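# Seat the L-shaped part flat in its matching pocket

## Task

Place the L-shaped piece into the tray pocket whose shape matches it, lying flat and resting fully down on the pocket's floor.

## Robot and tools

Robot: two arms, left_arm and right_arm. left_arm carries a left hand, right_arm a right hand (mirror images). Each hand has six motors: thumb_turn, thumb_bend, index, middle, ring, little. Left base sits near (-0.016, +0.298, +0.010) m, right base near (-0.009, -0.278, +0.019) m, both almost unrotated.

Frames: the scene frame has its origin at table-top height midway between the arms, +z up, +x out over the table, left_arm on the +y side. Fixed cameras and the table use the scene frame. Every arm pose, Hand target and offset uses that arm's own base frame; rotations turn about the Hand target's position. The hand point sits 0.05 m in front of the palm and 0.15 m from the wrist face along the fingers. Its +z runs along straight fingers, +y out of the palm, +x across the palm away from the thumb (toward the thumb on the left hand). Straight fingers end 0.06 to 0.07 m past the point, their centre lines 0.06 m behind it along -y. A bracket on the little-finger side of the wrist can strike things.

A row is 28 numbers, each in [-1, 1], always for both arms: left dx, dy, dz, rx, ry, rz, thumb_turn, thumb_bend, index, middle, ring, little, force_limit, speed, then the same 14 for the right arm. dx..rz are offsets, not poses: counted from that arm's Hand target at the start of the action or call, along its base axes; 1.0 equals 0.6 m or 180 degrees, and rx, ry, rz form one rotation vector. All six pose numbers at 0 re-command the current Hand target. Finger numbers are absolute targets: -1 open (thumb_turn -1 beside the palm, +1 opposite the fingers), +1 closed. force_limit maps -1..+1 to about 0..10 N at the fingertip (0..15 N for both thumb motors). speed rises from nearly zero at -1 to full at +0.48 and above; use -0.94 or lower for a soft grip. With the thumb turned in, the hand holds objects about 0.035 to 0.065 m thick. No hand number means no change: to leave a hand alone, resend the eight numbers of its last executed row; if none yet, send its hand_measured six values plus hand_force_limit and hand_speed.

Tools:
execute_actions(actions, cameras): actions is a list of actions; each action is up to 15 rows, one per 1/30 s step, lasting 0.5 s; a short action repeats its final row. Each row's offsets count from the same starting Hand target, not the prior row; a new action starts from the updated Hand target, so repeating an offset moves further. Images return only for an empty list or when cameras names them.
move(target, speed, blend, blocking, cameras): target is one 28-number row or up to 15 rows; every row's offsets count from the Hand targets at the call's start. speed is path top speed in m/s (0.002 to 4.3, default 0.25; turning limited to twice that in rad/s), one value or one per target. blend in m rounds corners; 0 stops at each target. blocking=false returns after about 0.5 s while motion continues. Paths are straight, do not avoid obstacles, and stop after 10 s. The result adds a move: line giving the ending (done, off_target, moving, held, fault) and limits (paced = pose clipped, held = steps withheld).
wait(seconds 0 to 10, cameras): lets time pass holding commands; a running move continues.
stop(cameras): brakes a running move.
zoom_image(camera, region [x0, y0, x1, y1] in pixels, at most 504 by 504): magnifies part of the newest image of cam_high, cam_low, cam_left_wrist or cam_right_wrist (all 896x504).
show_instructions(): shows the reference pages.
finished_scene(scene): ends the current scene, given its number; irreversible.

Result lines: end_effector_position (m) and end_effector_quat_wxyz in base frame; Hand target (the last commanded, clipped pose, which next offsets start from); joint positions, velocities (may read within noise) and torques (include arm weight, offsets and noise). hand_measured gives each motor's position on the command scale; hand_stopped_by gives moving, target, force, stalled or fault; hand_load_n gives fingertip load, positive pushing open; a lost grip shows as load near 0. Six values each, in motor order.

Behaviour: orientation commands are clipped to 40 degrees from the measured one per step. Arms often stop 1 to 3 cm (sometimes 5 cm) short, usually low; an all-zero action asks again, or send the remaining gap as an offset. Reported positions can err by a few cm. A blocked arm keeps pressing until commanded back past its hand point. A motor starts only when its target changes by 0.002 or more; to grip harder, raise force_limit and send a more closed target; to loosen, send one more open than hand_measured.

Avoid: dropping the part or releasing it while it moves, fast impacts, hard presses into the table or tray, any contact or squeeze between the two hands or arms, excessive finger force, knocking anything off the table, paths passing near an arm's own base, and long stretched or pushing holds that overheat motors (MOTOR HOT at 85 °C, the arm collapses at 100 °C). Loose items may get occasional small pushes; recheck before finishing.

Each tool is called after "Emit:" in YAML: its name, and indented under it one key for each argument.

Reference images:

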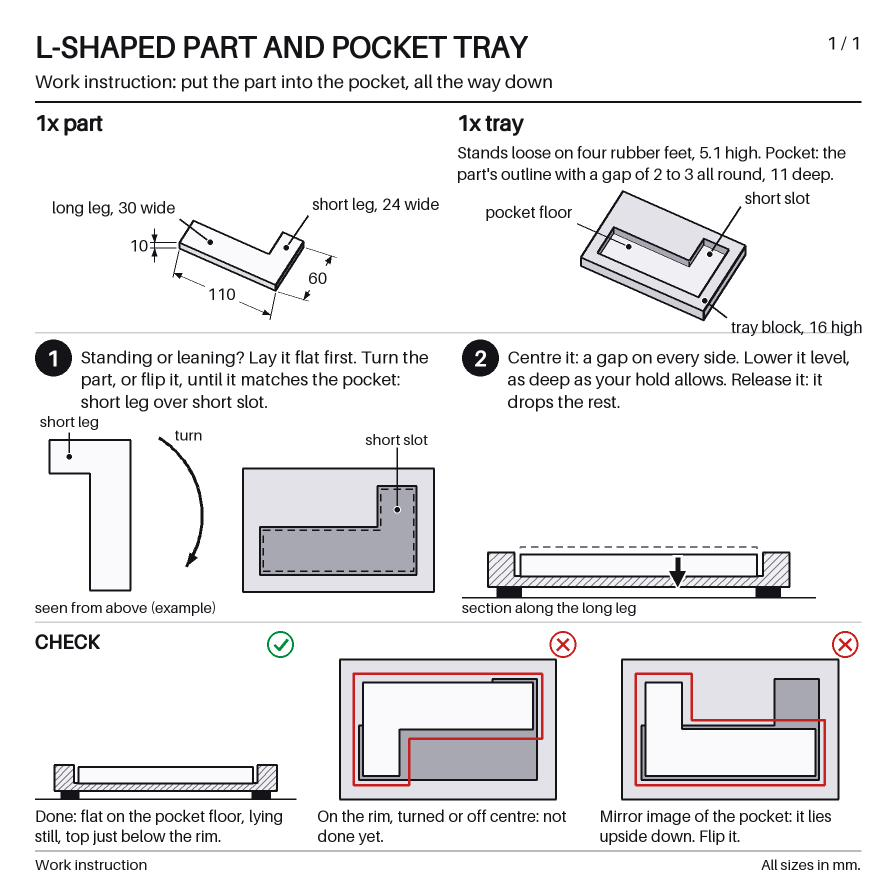

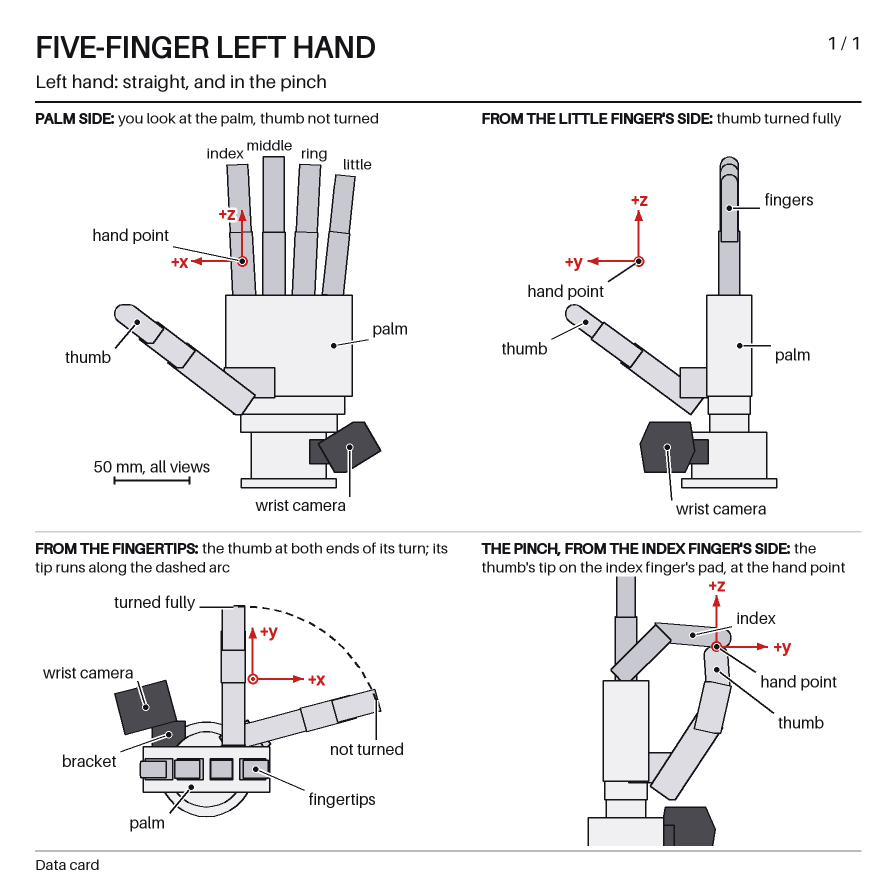

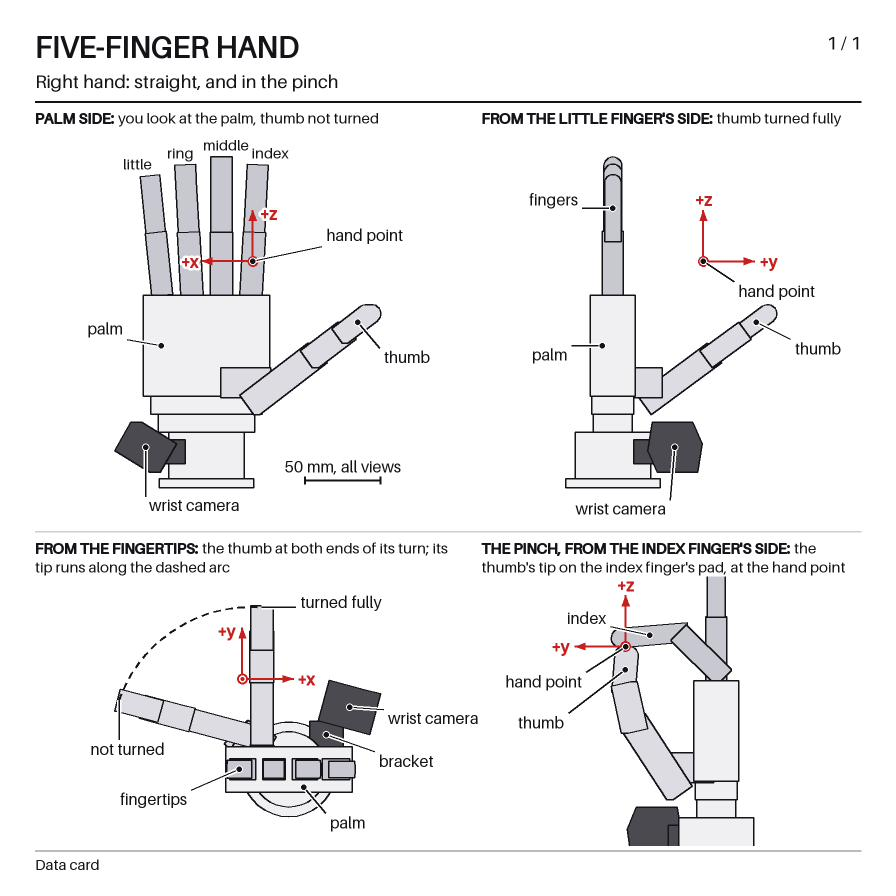

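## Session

Emit:
execute_actions:
  actions: []

Scene clock: 0.00 s.
left_arm: end_effector_position=(+0.5319, -0.1447, +0.1764) hand_measured=(-1.000, -1.000, -1.000, -1.000, -1.000, -1.000) hand_load_n=(+0.0, +0.0, +0.0, -0.5, -0.5, +0.0) hand_stopped_by=(target, target, target, target, target, target) hand_force_limit=0.00 hand_speed=-0.80 end_effector_quat_wxyz=(+0.658, -0.467, +0.540, -0.240) | right_arm: end_effector_position=(+0.3565, -0.2656, +0.3283) hand_measured=(-1.000, -1.000, -1.000, -1.000, -1.000, -1.000) hand_load_n=(+0.0, +0.0, +0.0, +0.0, +0.0, +0.0) hand_stopped_by=(target, target, target, target, target, target) hand_force_limit=0.00 hand_speed=-0.80 end_effector_quat_wxyz=(+0.163, +0.953, -0.035, +0.251)
Joint positions: left_arm=[-0.548 1.497 0.739 0.725 -0.912 0.482] | right_arm=[-0.445 1.107 1.229 -1.091 0.095 -1.973]
Joint velocities: within noise
Joint torques (N m): no reading
Heat: left arm: hottest elbow 36 °C; right arm: hottest shoulder 31 °C.
Hand target: left_arm +0.5377, -0.1483, +0.1867; +0.660, -0.469, +0.532, -0.248 | right_arm +0.3615, -0.2679, +0.3453; +0.170, +0.948, -0.035, +0.267
camera_calibration:
cam_left_wrist: T_world_to_cam=[[0.295138, -0.626245, 0.721603, -0.368472], [-0.242844, -0.779611, -0.577264, 0.119348], [0.924078, -0.00486424, -0.382172, -0.312505], [0, 0, 0, 1]] pos_world=[0.426512, -0.139229, 0.215355]
cam_right_wrist: T_world_to_cam=[[0.0635947, -0.923919, 0.377265, -0.387543], [-0.99662, -0.0390991, 0.0722446, 0.320828], [-0.0519974, -0.380584, -0.923283, 0.331007], [0, 0, 0, 1]] pos_world=[0.361601, -0.219538, 0.428641]

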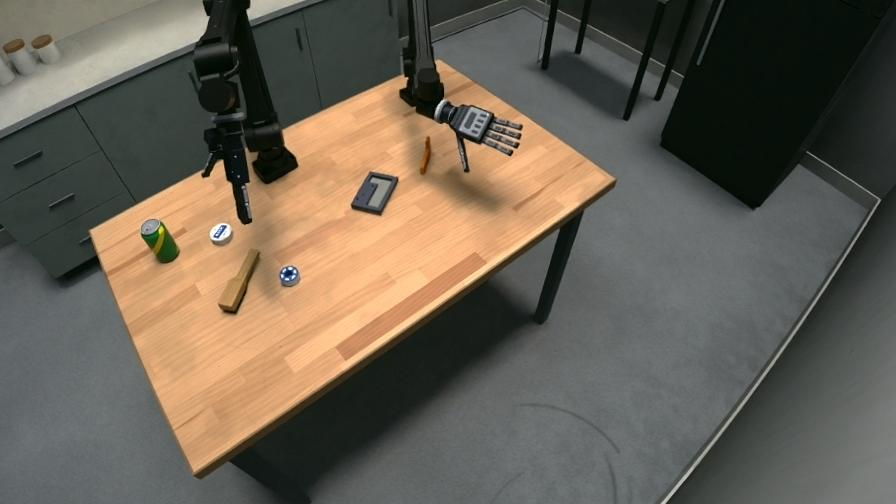

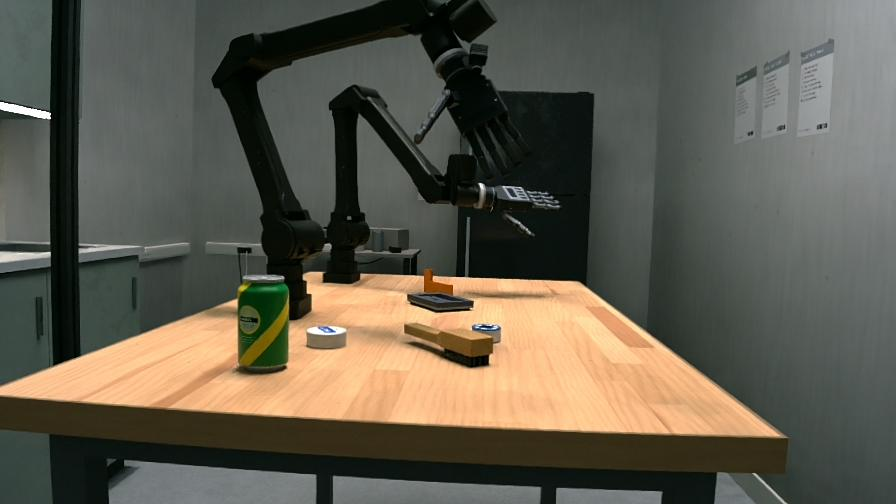

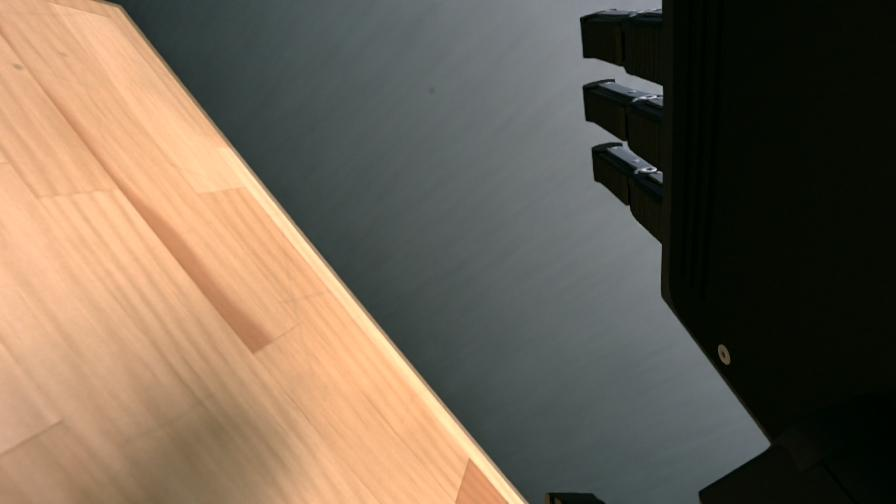

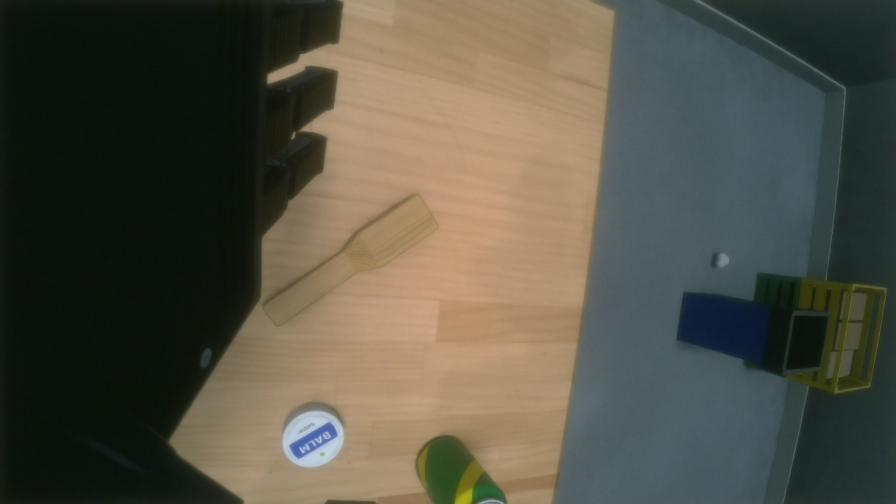

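Emit:
zoom_image:
  camera: "cam_high"
  region: [330, 100, 540, 240]

Emit:
zoom_image:
  camera: "cam_low"
  region: [380, 240, 500, 330]

Scaled by 2.400 from the camera's 896x504 image, which has a finer 1280x720 frame.

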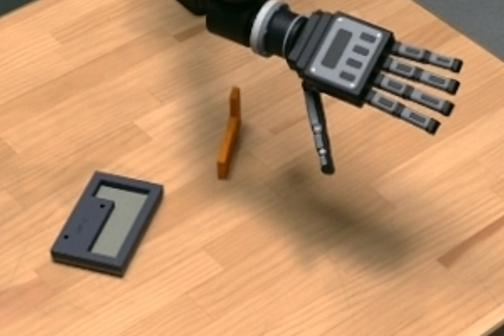

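Scaled by 4.200 from the camera's 896x504 image, which has a finer 1280x720 frame.

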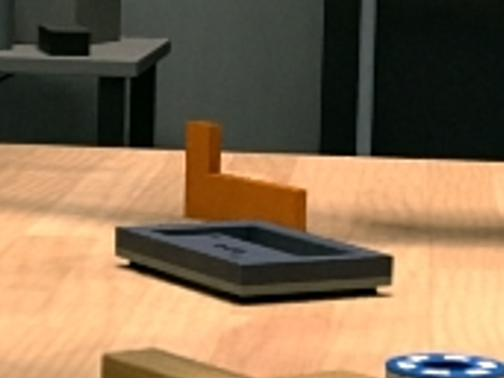

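Emit:
zoom_image:
  camera: "cam_high"
  region: [340, 160, 410, 225]

Emit:
zoom_image:
  camera: "cam_high"
  region: [400, 125, 450, 180]

Scaled by 7.200 from the camera's 896x504 image, which has a finer 1280x720 frame.

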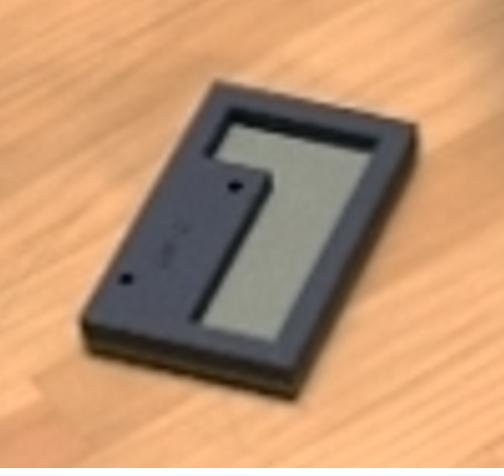

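Scaled by 9.164 from the camera's 896x504 image, which has a finer 1280x720 frame.

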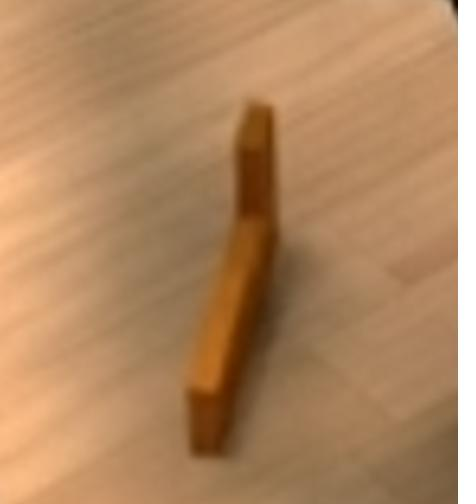

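Emit:
move:
  target: [-0.3325,0.4093,0.105,-0.1778,0.0724,-0.0781,-1,-1,-1,-1,-1,-1,0,-0.8,0.064,0.53,-0.075,0.25,-0.037,-0.042,-1,-1,-1,-1,-1,-1,0,-0.8]
  speed: 0.3
  cameras: ["cam_right_wrist"]

Scene clock: 120.70 s.
left_arm: end_effector_position=(+0.3302, +0.0937, +0.2278) hand_measured=(-1.000, -1.000, -1.000, -1.000, -1.000, -1.000) hand_load_n=(-0.5, +0.0, +0.0, +0.0, +0.0, +0.0) hand_stopped_by=(target, target, target, target, target, target) hand_force_limit=0.00 hand_speed=-0.80 end_effector_quat_wxyz=(-0.396, +0.602, -0.563, +0.406) | right_arm: end_effector_position=(+0.3979, +0.0464, +0.2965) hand_measured=(-1.000, -1.000, -1.000, -1.000, -1.000, -1.000) hand_load_n=(+0.0, +0.0, +0.0, +0.0, +0.0, -0.5) hand_stopped_by=(target, target, target, target, target, target) hand_force_limit=0.00 hand_speed=-0.80 end_effector_quat_wxyz=(-0.185, +0.924, -0.204, +0.265)
Joint positions: left_arm=[0.634 0.651 0.571 -0.358 0.566 0.2] | right_arm=[0.114 1.094 1.229 -1.067 -0.169 -0.965]
Joint torques (N m): left_arm=[-0.38 1.14 12.3 1.59 0.35 0.07] | right_arm=[0.79 -7.94 7.88 1.92 -0.08 -0.04]
Heat: left arm: hottest elbow 39 °C; right arm: hottest elbow 37 °C.
Hand target: left_arm +0.3381, +0.0974, +0.2497; -0.408, +0.589, -0.566, +0.408 | right_arm +0.3999, +0.0500, +0.3004; -0.191, +0.920, -0.205, +0.275
Off the commanded pose: left_arm 0.024 m, 2 deg | right_arm 0.006 m, 1 deg.
move: off_target (left_arm)
camera_calibration:
cam_right_wrist: T_world_to_cam=[[-0.083641, -0.927382, -0.364645, 0.188846], [-0.994264, 0.102142, -0.0317113, 0.399884], [0.0666541, 0.359901, -0.930606, 0.343153], [0, 0, 0, 1]] pos_world=[0.390513, 0.0107861, 0.400883]
Images, in order (width x height): cam_right_wrist 896x504.

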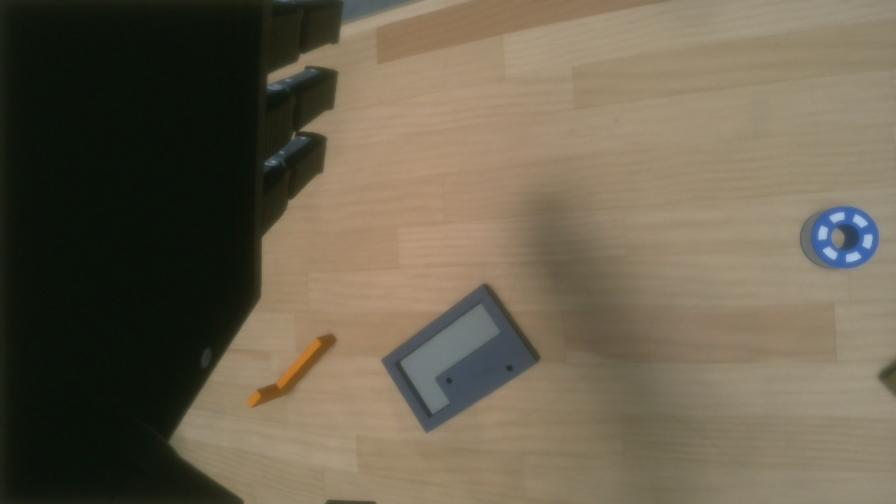

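Emit:
zoom_image:
  camera: "cam_right_wrist"
  region: [220, 310, 380, 430]

Emit:
zoom_image:
  camera: "cam_right_wrist"
  region: [360, 270, 560, 450]

Scaled by 3.150 from the camera's 896x504 image, which has a finer 1280x720 frame.

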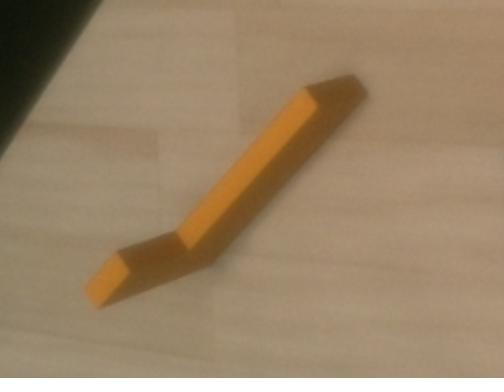

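Scaled by 2.520 from the camera's 896x504 image, which has a finer 1280x720 frame.

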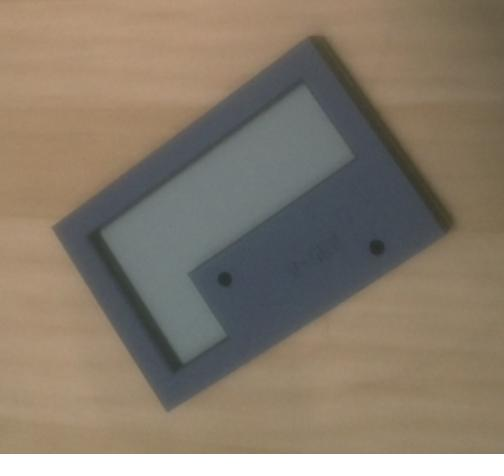

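Emit:
move:
  target: [0,0,0,0,0,0,-1,-1,-1,-1,-1,-1,0,-0.8,-0.1865,0.5142,-0.24,0.2496,-0.0388,-0.0455,1,-0.3,-0.6,-0.6,-1,-1,-0.4,-0.3]
  speed: 0.3
  cameras: ["cam_right_wrist","cam_high"]

Scene clock: 148.37 s.
left_arm: end_effector_position=(+0.3302, +0.0937, +0.2278) hand_measured=(-1.000, -1.000, -1.000, -1.000, -1.000, -1.000) hand_load_n=(-0.5, +0.0, -0.5, +0.0, +0.0, +0.0) hand_stopped_by=(target, target, target, target, target, target) hand_force_limit=0.00 hand_speed=-0.80 end_effector_quat_wxyz=(-0.396, +0.602, -0.563, +0.406) | right_arm: end_effector_position=(+0.2886, +0.3555, +0.1518) hand_measured=(+1.000, -0.300, -0.600, -0.600, -1.000, -1.000) hand_load_n=(+0.0, +0.0, +0.0, +0.0, +0.0, +0.0) hand_stopped_by=(target, target, target, target, target, target) hand_force_limit=-0.40 hand_speed=-0.30 end_effector_quat_wxyz=(-0.509, +0.751, -0.344, +0.243)
Joint positions: left_arm=[0.634 0.651 0.571 -0.358 0.566 0.2] | right_arm=[0.895 1.056 0.545 0.132 0.186 0.057]
Joint torques (N m): left_arm=[-0.32 1.2 12.3 1.58 0.34 0.08] | right_arm=[0.5 -6.24 7.32 2.66 0.11 0.05]
Heat: left arm: hottest elbow 42 °C; right arm: hottest elbow 37 °C.
Hand target: left_arm +0.3381, +0.0974, +0.2497; -0.408, +0.589, -0.566, +0.408 | right_arm +0.2879, +0.3587, +0.1564; -0.519, +0.743, -0.346, +0.242
Off the commanded pose: left_arm 0.024 m, 2 deg | right_arm 0.005 m, 2 deg.
move: off_target (left_arm)
camera_calibration:
cam_right_wrist: T_world_to_cam=[[-0.0995363, -0.397405, -0.912229, 0.312914], [-0.959596, 0.28083, -0.0176366, 0.179389], [0.26319, 0.873615, -0.409301, -0.213941], [0, 0, 0, 1]] pos_world=[0.259594, 0.260878, 0.201047]
Images, in order (width x height): cam_high 896x504, cam_right_wrist 896x504.

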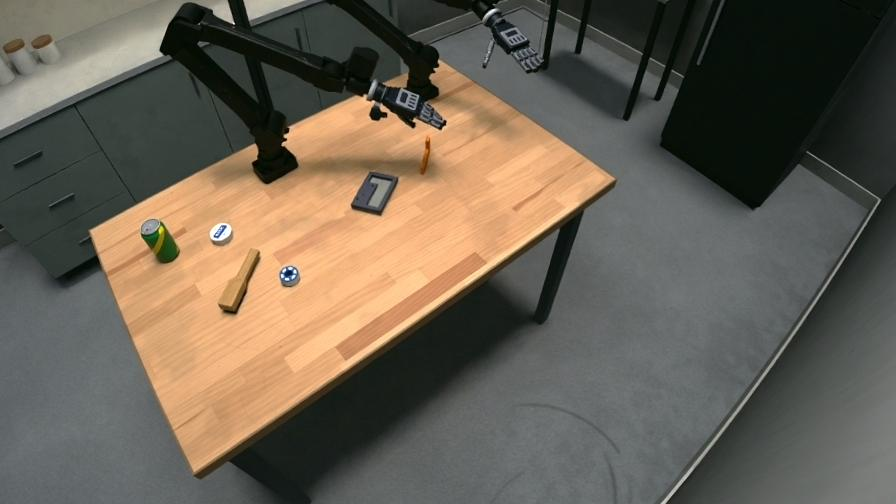

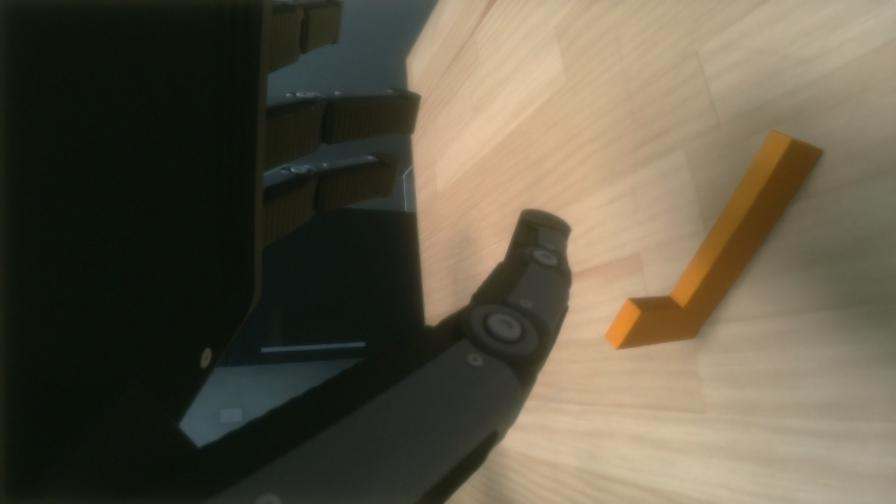

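Emit:
zoom_image:
  camera: "cam_right_wrist"
  region: [590, 110, 840, 360]

Scaled by 2.016 from the camera's 896x504 image, which has a finer 1280x720 frame.

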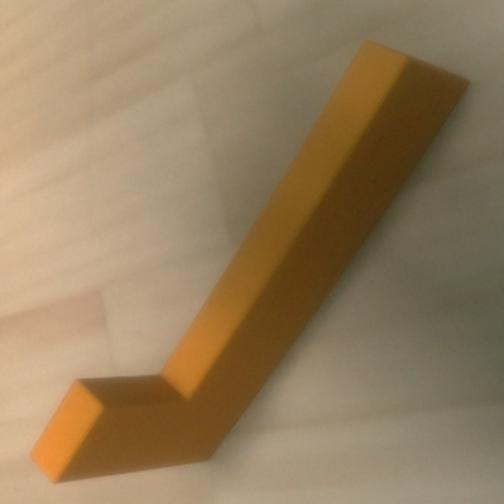

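Emit:
move:
  target: [0,0,0,0,0,0,-1,-1,-1,-1,-1,-1,0,-0.8,0,0,-0.2,0,0,0,1,-0.3,-0.6,-0.6,-1,-1,-0.4,-0.3]
  speed: 0.12
  cameras: ["cam_right_wrist","cam_low"]

Scene clock: 161.57 s.
left_arm: end_effector_position=(+0.3302, +0.0937, +0.2278) hand_measured=(-1.000, -1.000, -1.000, -1.000, -1.000, -1.000) hand_load_n=(+0.0, +0.0, +0.0, +0.0, +0.0, +0.0) hand_stopped_by=(target, target, target, target, target, target) hand_force_limit=0.00 hand_speed=-0.80 end_effector_quat_wxyz=(-0.396, +0.602, -0.563, +0.406) | right_arm: end_effector_position=(+0.2889, +0.3560, +0.0319) hand_measured=(+1.000, -0.300, -0.600, -0.600, -1.000, -1.000) hand_load_n=(+0.0, +0.0, +0.0, +0.0, +0.0, -0.5) hand_stopped_by=(target, target, target, target, target, target) hand_force_limit=-0.40 hand_speed=-0.30 end_effector_quat_wxyz=(-0.509, +0.750, -0.344, +0.243)
Joint positions: left_arm=[0.634 0.651 0.571 -0.358 0.566 0.2] | right_arm=[0.895 1.424 0.387 0.659 0.186 0.058]
Joint torques (N m): left_arm=[-0.32 1.2 12.31 1.59 0.35 0.08] | right_arm=[0.44 -8 4.46 2.58 0.11 0.02]
Heat: left arm: hottest elbow 43 °C; right arm: hottest elbow 36 °C.
Hand target: left_arm +0.3381, +0.0974, +0.2497; -0.408, +0.589, -0.566, +0.408 | right_arm +0.2879, +0.3587, +0.0364; -0.519, +0.743, -0.346, +0.242
Off the commanded pose: left_arm 0.024 m, 2 deg | right_arm 0.005 m, 1 deg.
move: off_target (left_arm)
camera_calibration:
cam_right_wrist: T_world_to_cam=[[-0.0989944, -0.395565, -0.913087, 0.202904], [-0.959518, 0.281086, -0.0177431, 0.177367], [0.263675, 0.874368, -0.407378, -0.264048], [0, 0, 0, 1]] pos_world=[0.259896, 0.261281, 0.0808485]
Images, in order (width x height): cam_low 896x504, cam_right_wrist 896x504.

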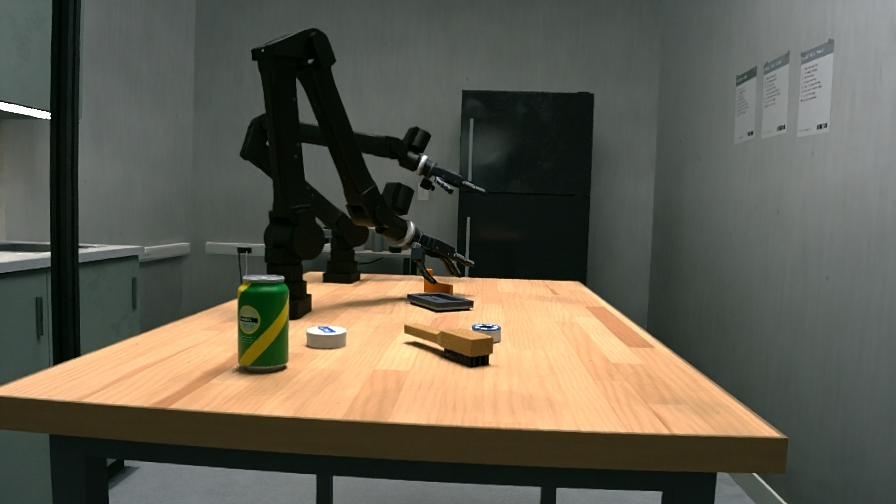

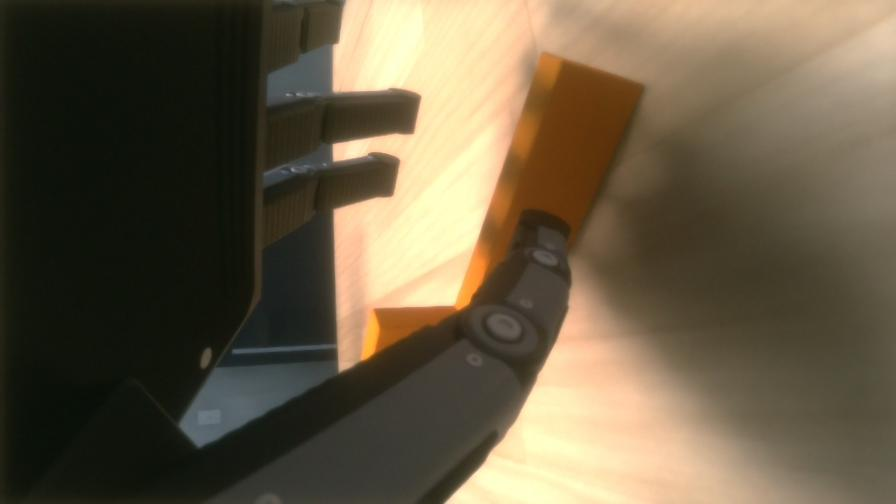

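Emit:
zoom_image:
  camera: "cam_right_wrist"
  region: [340, 40, 660, 380]

Emit:
zoom_image:
  camera: "cam_low"
  region: [380, 210, 500, 320]

Scaled by 1.482 from the camera's 896x504 image, which has a finer 1280x720 frame.

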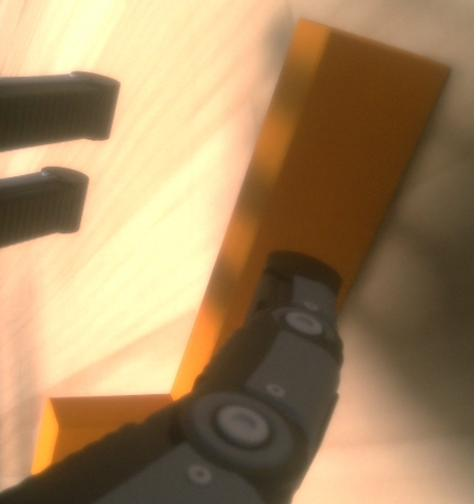

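Scaled by 4.200 from the camera's 896x504 image, which has a finer 1280x720 frame.

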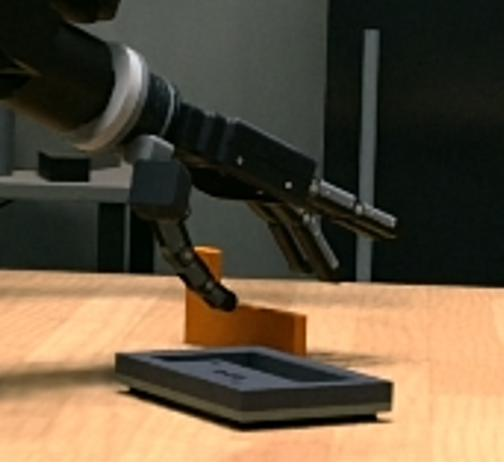

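Emit:
move:
  target: [0,0,0,0,0,0,-1,-1,-1,-1,-1,-1,0,-0.8,0,0,-0.0307,0,0,0,1,-0.3,-0.6,-0.6,-1,-1,-0.4,-0.3]
  speed: 0.05
  cameras: ["cam_right_wrist","cam_low"]

Scene clock: 189.70 s.
left_arm: end_effector_position=(+0.3302, +0.0937, +0.2278) hand_measured=(-1.000, -1.000, -1.000, -1.000, -1.000, -1.000) hand_load_n=(+0.0, +0.0, +0.0, +0.0, +0.0, +0.0) hand_stopped_by=(target, target, target, target, target, target) hand_force_limit=0.00 hand_speed=-0.80 end_effector_quat_wxyz=(-0.396, +0.602, -0.563, +0.406) | right_arm: end_effector_position=(+0.2899, +0.3573, +0.0166) hand_measured=(+1.000, -0.300, -0.600, -0.600, -1.000, -1.000) hand_load_n=(+0.0, +0.0, +0.0, +0.0, +0.0, +0.0) hand_stopped_by=(target, target, target, target, target, target) hand_force_limit=-0.40 hand_speed=-0.30 end_effector_quat_wxyz=(-0.513, +0.748, -0.344, +0.244)
Joint positions: left_arm=[0.634 0.651 0.571 -0.358 0.566 0.2] | right_arm=[0.895 1.498 0.377 0.75 0.186 0.058]
Joint torques (N m): left_arm=[-0.32 1.2 12.3 1.59 0.34 0.08] | right_arm=[0.5 -7.77 3.78 2.61 0.12 0.03]
Heat: left arm: hottest elbow 44 °C; right arm: hottest elbow 34 °C.
Hand target: left_arm +0.3381, +0.0974, +0.2497; -0.408, +0.589, -0.566, +0.408 | right_arm +0.2878, +0.3587, +0.0179; -0.519, +0.743, -0.346, +0.242
Off the commanded pose: left_arm 0.024 m, 2 deg | right_arm 0.003 m, 1 deg.
move: off_target (left_arm)
camera_calibration:
cam_right_wrist: T_world_to_cam=[[-0.0945955, -0.390136, -0.915885, 0.186479], [-0.959415, 0.281235, -0.0207052, 0.177702], [0.265657, 0.876756, -0.400906, -0.273182], [0, 0, 0, 1]] pos_world=[0.260703, 0.26229, 0.0649529]
Images, in order (width x height): cam_low 896x504, cam_right_wrist 896x504.

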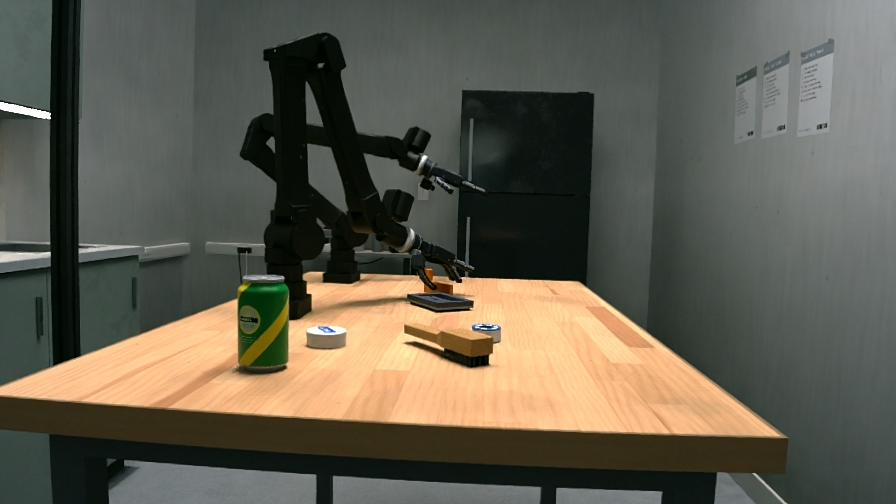

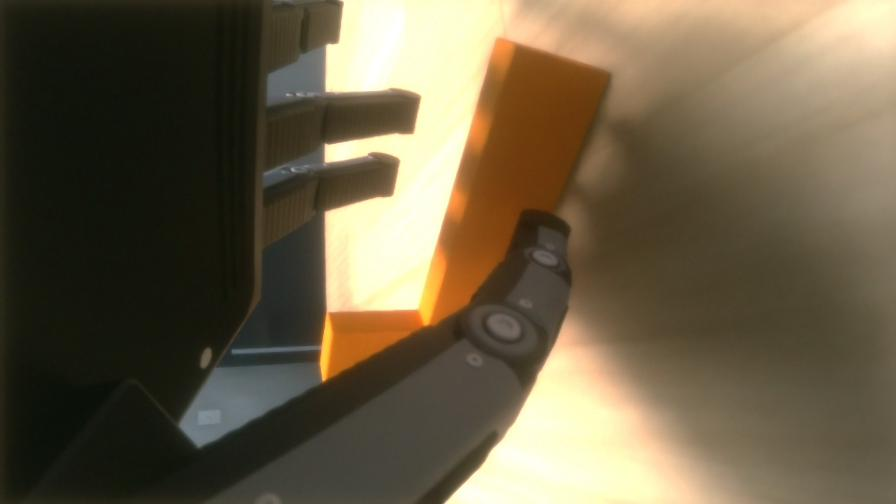

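Emit:
move:
  target:
    - [0,0,0,0,0,0,-1,-1,-1,-1,-1,-1,0,-0.8,-0.010,0.012,0.04,0,0,0,1,-0.3,-0.6,-0.6,-1,-1,-0.4,-0.3]
    - [0,0,0,0,0,0,-1,-1,-1,-1,-1,-1,0,-0.8,-0.019,0.0232,0.005,0,0,0,1,-0.3,-0.6,-0.6,-1,-1,-0.4,-0.3]
    - [0,0,0,0,0,0,-1,-1,-1,-1,-1,-1,0,-0.8,-0.019,0.0232,0.005,0,0,0,1,-0.3,-0.2,-0.2,-1,-1,-0.4,-0.6]
  speed: 0.06
  cameras: ["cam_right_wrist"]

Emit:
zoom_image:
  camera: "cam_right_wrist"
  region: [250, 50, 650, 400]

Scene clock: 235.20 s.
left_arm: end_effector_position=(+0.3302, +0.0937, +0.2278) hand_measured=(-1.000, -1.000, -1.000, -1.000, -1.000, -1.000) hand_load_n=(-0.5, +0.0, +0.0, +0.5, +0.0, +0.0) hand_stopped_by=(target, target, target, target, target, target) hand_force_limit=0.00 hand_speed=-0.80 end_effector_quat_wxyz=(-0.396, +0.602, -0.563, +0.406) | right_arm: end_effector_position=(+0.2779, +0.3634, +0.0142) hand_measured=(+1.000, -0.300, -0.200, -0.200, -1.000, -1.000) hand_load_n=(+0.0, +0.0, +0.0, +0.0, +0.0, +0.0) hand_stopped_by=(target, target, target, target, target, target) hand_force_limit=-0.40 hand_speed=-0.60 end_effector_quat_wxyz=(-0.506, +0.750, -0.348, +0.246)
Joint positions: left_arm=[0.634 0.651 0.571 -0.358 0.566 0.2] | right_arm=[0.945 1.493 0.377 0.728 0.241 0.079]
Joint torques (N m): left_arm=[-0.32 1.2 12.3 1.59 0.34 0.07] | right_arm=[1.26 -7.82 4.75 2.59 0.12 0.01]
Heat: left arm: hottest elbow 46 °C; right arm: hottest elbow 33 °C.
Hand target: left_arm +0.3381, +0.0974, +0.2497; -0.408, +0.589, -0.566, +0.408 | right_arm +0.2765, +0.3725, +0.0210; -0.519, +0.743, -0.346, +0.242
Off the commanded pose: left_arm 0.024 m, 2 deg | right_arm 0.011 m, 2 deg.
move: off_target (left_arm, right_arm); target 3's new numbers were sent with right_arm's hand 0.012 m and 2 deg from that target
camera_calibration:
cam_right_wrist: T_world_to_cam=[[-0.104814, -0.39952, -0.910713, 0.191598], [-0.95704, 0.289466, -0.0168401, 0.160598], [0.270348, 0.869824, -0.412696, -0.274902], [0, 0, 0, 1]] pos_world=[0.2481, 0.269175, 0.063744]
Images, in order (width x height): cam_right_wrist 896x504.

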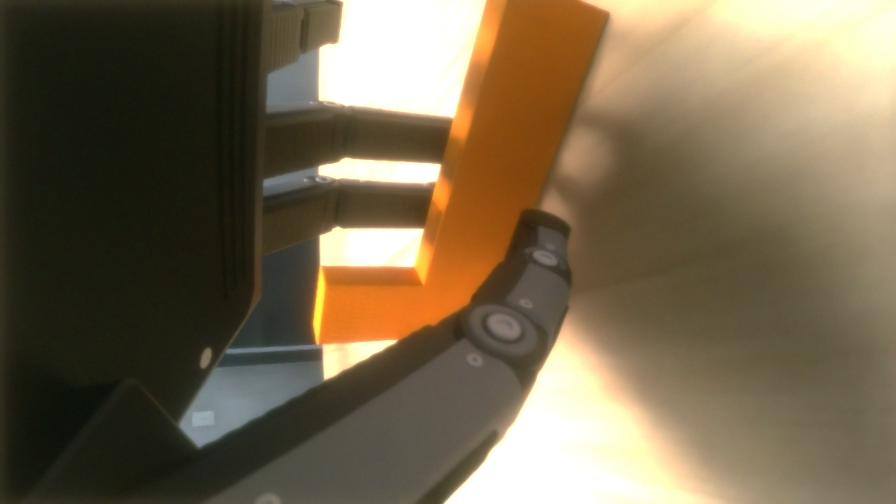

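Scaled by 1.260 from the camera's 896x504 image, which has a finer 1280x720 frame.

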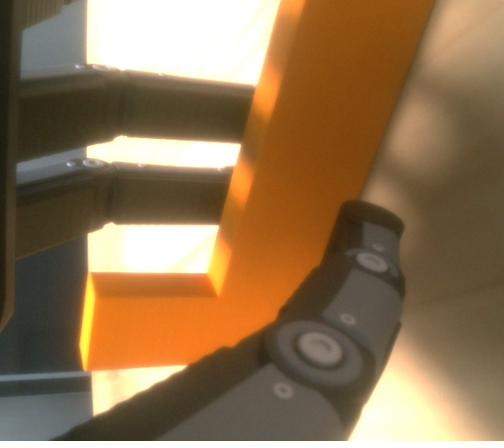

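Emit:
move:
  target: [0,0,0,0,0,0,-1,-1,-1,-1,-1,-1,0,-0.8,-0.0190,-0.0200,-0.0130,0,0,0,1,-0.3,-0.2,-0.2,-1,-1,-0.4,-0.6]
  speed: 0.04
  cameras: ["cam_right_wrist"]

Scene clock: 240.50 s.
left_arm: end_effector_position=(+0.3302, +0.0937, +0.2278) hand_measured=(-1.000, -1.000, -1.000, -1.000, -1.000, -1.000) hand_load_n=(+0.0, +0.0, +0.0, +0.0, +0.0, +0.0) hand_stopped_by=(target, target, target, target, target, target) hand_force_limit=0.00 hand_speed=-0.80 end_effector_quat_wxyz=(-0.396, +0.602, -0.563, +0.406) | right_arm: end_effector_position=(+0.2708, +0.3565, +0.0117) hand_measured=(+1.000, -0.300, -0.200, -0.200, -1.000, -1.000) hand_load_n=(+0.0, +0.0, +0.0, +0.0, +0.0, +0.0) hand_stopped_by=(target, target, target, target, target, target) hand_force_limit=-0.40 hand_speed=-0.60 end_effector_quat_wxyz=(-0.511, +0.746, -0.347, +0.247)
Joint positions: left_arm=[0.634 0.651 0.571 -0.358 0.566 0.2] | right_arm=[0.952 1.493 0.343 0.774 0.249 0.082]
Joint torques (N m): left_arm=[-0.32 1.2 12.29 1.59 0.35 0.08] | right_arm=[1.44 -7.77 3.62 2.66 0.13 0.02]
Heat: left arm: hottest elbow 46 °C; right arm: hottest elbow 33 °C.
Hand target: left_arm +0.3381, +0.0974, +0.2497; -0.408, +0.589, -0.566, +0.408 | right_arm +0.2652, +0.3605, +0.0132; -0.519, +0.743, -0.346, +0.243
Off the commanded pose: left_arm 0.024 m, 2 deg | right_arm 0.007 m, 1 deg.
move: off_target (left_arm)
camera_calibration:
cam_right_wrist: T_world_to_cam=[[-0.098217, -0.389484, -0.915781, 0.180581], [-0.95641, 0.291248, -0.0212943, 0.155062], [0.275014, 0.873771, -0.401112, -0.270804], [0, 0, 0, 1]] pos_world=[0.240514, 0.261792, 0.0600523]
Images, in order (width x height): cam_right_wrist 896x504.

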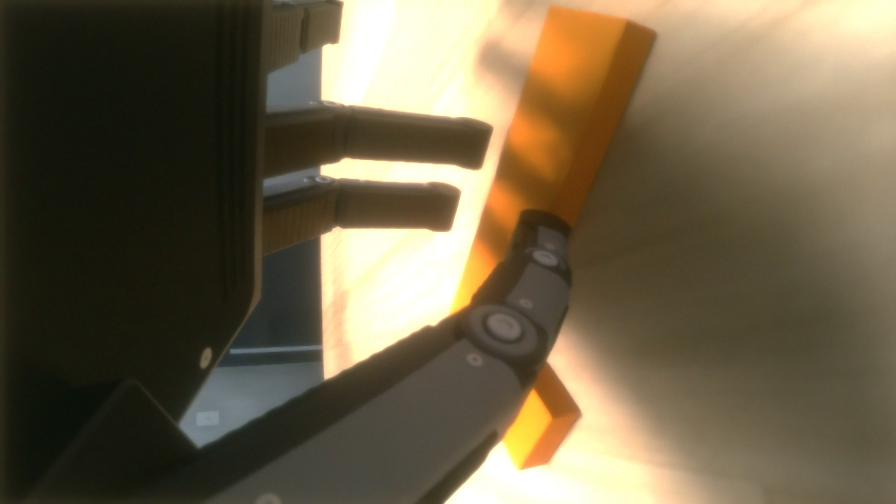

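Emit:
zoom_image:
  camera: "cam_right_wrist"
  region: [400, 0, 700, 480]

Emit:
wait:
  seconds: 0.1
  cameras: ["cam_high", "cam_low", "cam_right_wrist"]

Emit:
zoom_image:
  camera: "cam_high"
  region: [180, 180, 420, 330]

Emit:
zoom_image:
  camera: "cam_low"
  region: [350, 200, 530, 320]

Scaled by 1.050 from the camera's 896x504 image, which has a finer 1280x720 frame.

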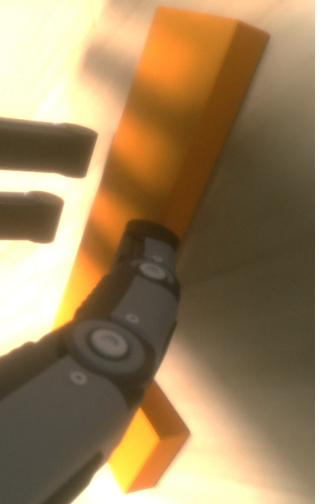

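Scene clock: 250.10 s.
left_arm: end_effector_position=(+0.3302, +0.0937, +0.2278) hand_measured=(-1.000, -1.000, -1.000, -1.000, -1.000, -1.000) hand_load_n=(+0.0, +0.0, +0.0, +0.0, -0.5, +0.0) hand_stopped_by=(target, target, target, target, target, target) hand_force_limit=0.00 hand_speed=-0.80 end_effector_quat_wxyz=(-0.396, +0.602, -0.563, +0.406) | right_arm: end_effector_position=(+0.2708, +0.3565, +0.0117) hand_measured=(+1.000, -0.300, -0.200, -0.200, -1.000, -1.000) hand_load_n=(+0.0, +0.0, +0.0, +0.0, +0.0, +0.0) hand_stopped_by=(target, target, target, target, target, target) hand_force_limit=-0.40 hand_speed=-0.60 end_effector_quat_wxyz=(-0.511, +0.746, -0.347, +0.247)
Joint positions: left_arm=[0.634 0.651 0.571 -0.358 0.566 0.2] | right_arm=[0.952 1.493 0.343 0.774 0.249 0.082]
Joint torques (N m): left_arm=[-0.32 1.14 12.3 1.59 0.34 0.07] | right_arm=[1.32 -7.53 3.56 2.63 0.14 0.02]
Heat: left arm: hottest elbow 46 °C; right arm: hottest elbow 33 °C.
Hand target: left_arm +0.3381, +0.0974, +0.2497; -0.408, +0.589, -0.566, +0.408 | right_arm +0.2652, +0.3605, +0.0132; -0.519, +0.743, -0.346, +0.243
Off the commanded pose: left_arm 0.024 m, 2 deg | right_arm 0.007 m, 1 deg.
wait: 0.10 s; at rest from the start
camera_calibration:
cam_right_wrist: T_world_to_cam=[[-0.098217, -0.389484, -0.915781, 0.180581], [-0.95641, 0.291248, -0.0212943, 0.155062], [0.275014, 0.873771, -0.401112, -0.270804], [0, 0, 0, 1]] pos_world=[0.240514, 0.261792, 0.0600523]
Images, in order (width x height): cam_high 896x504, cam_low 896x504, cam_right_wrist 896x504.

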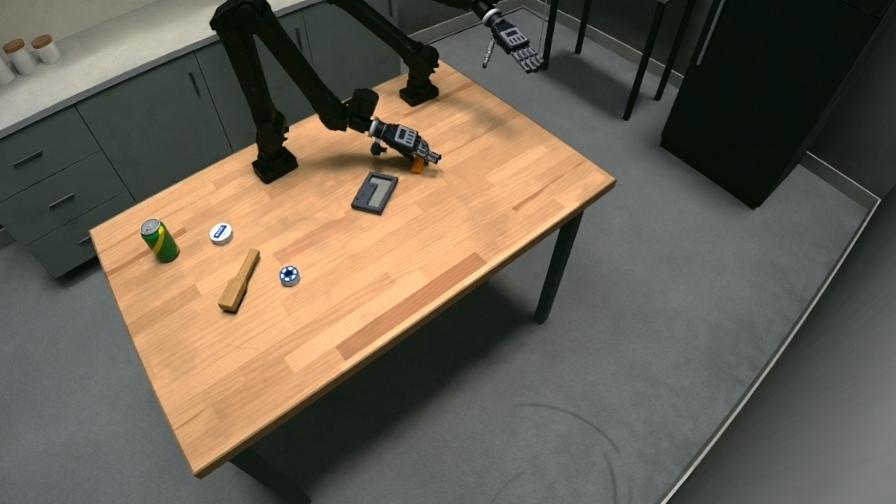

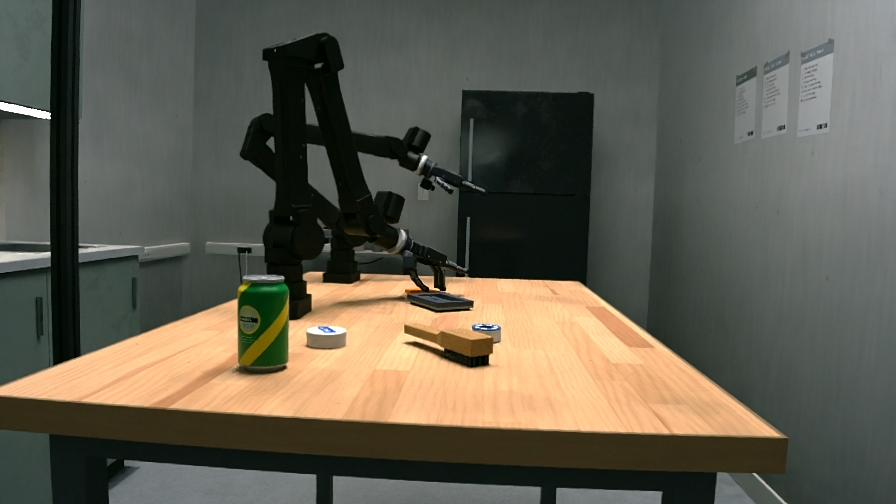

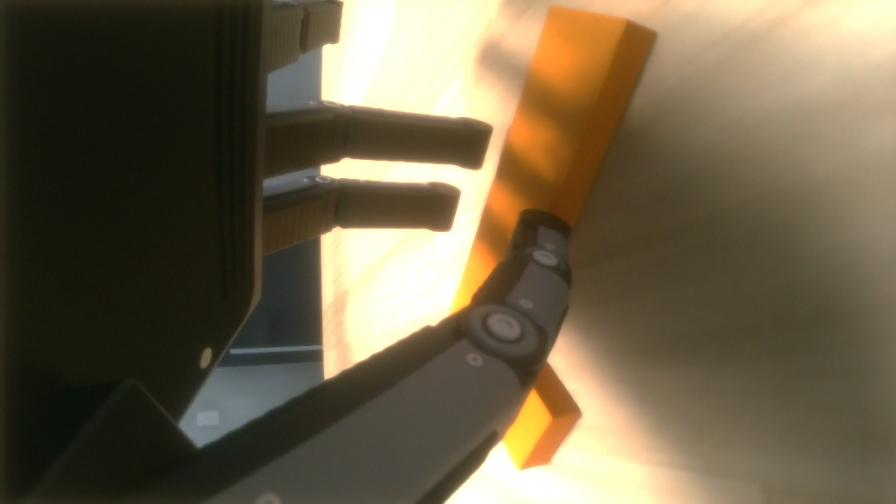

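Scaled by 2.100 from the camera's 896x504 image, which has a finer 1280x720 frame.

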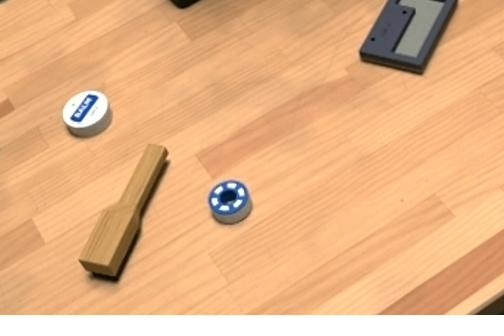

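Scaled by 2.800 from the camera's 896x504 image, which has a finer 1280x720 frame.

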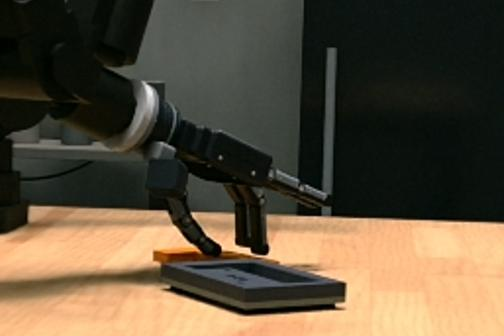

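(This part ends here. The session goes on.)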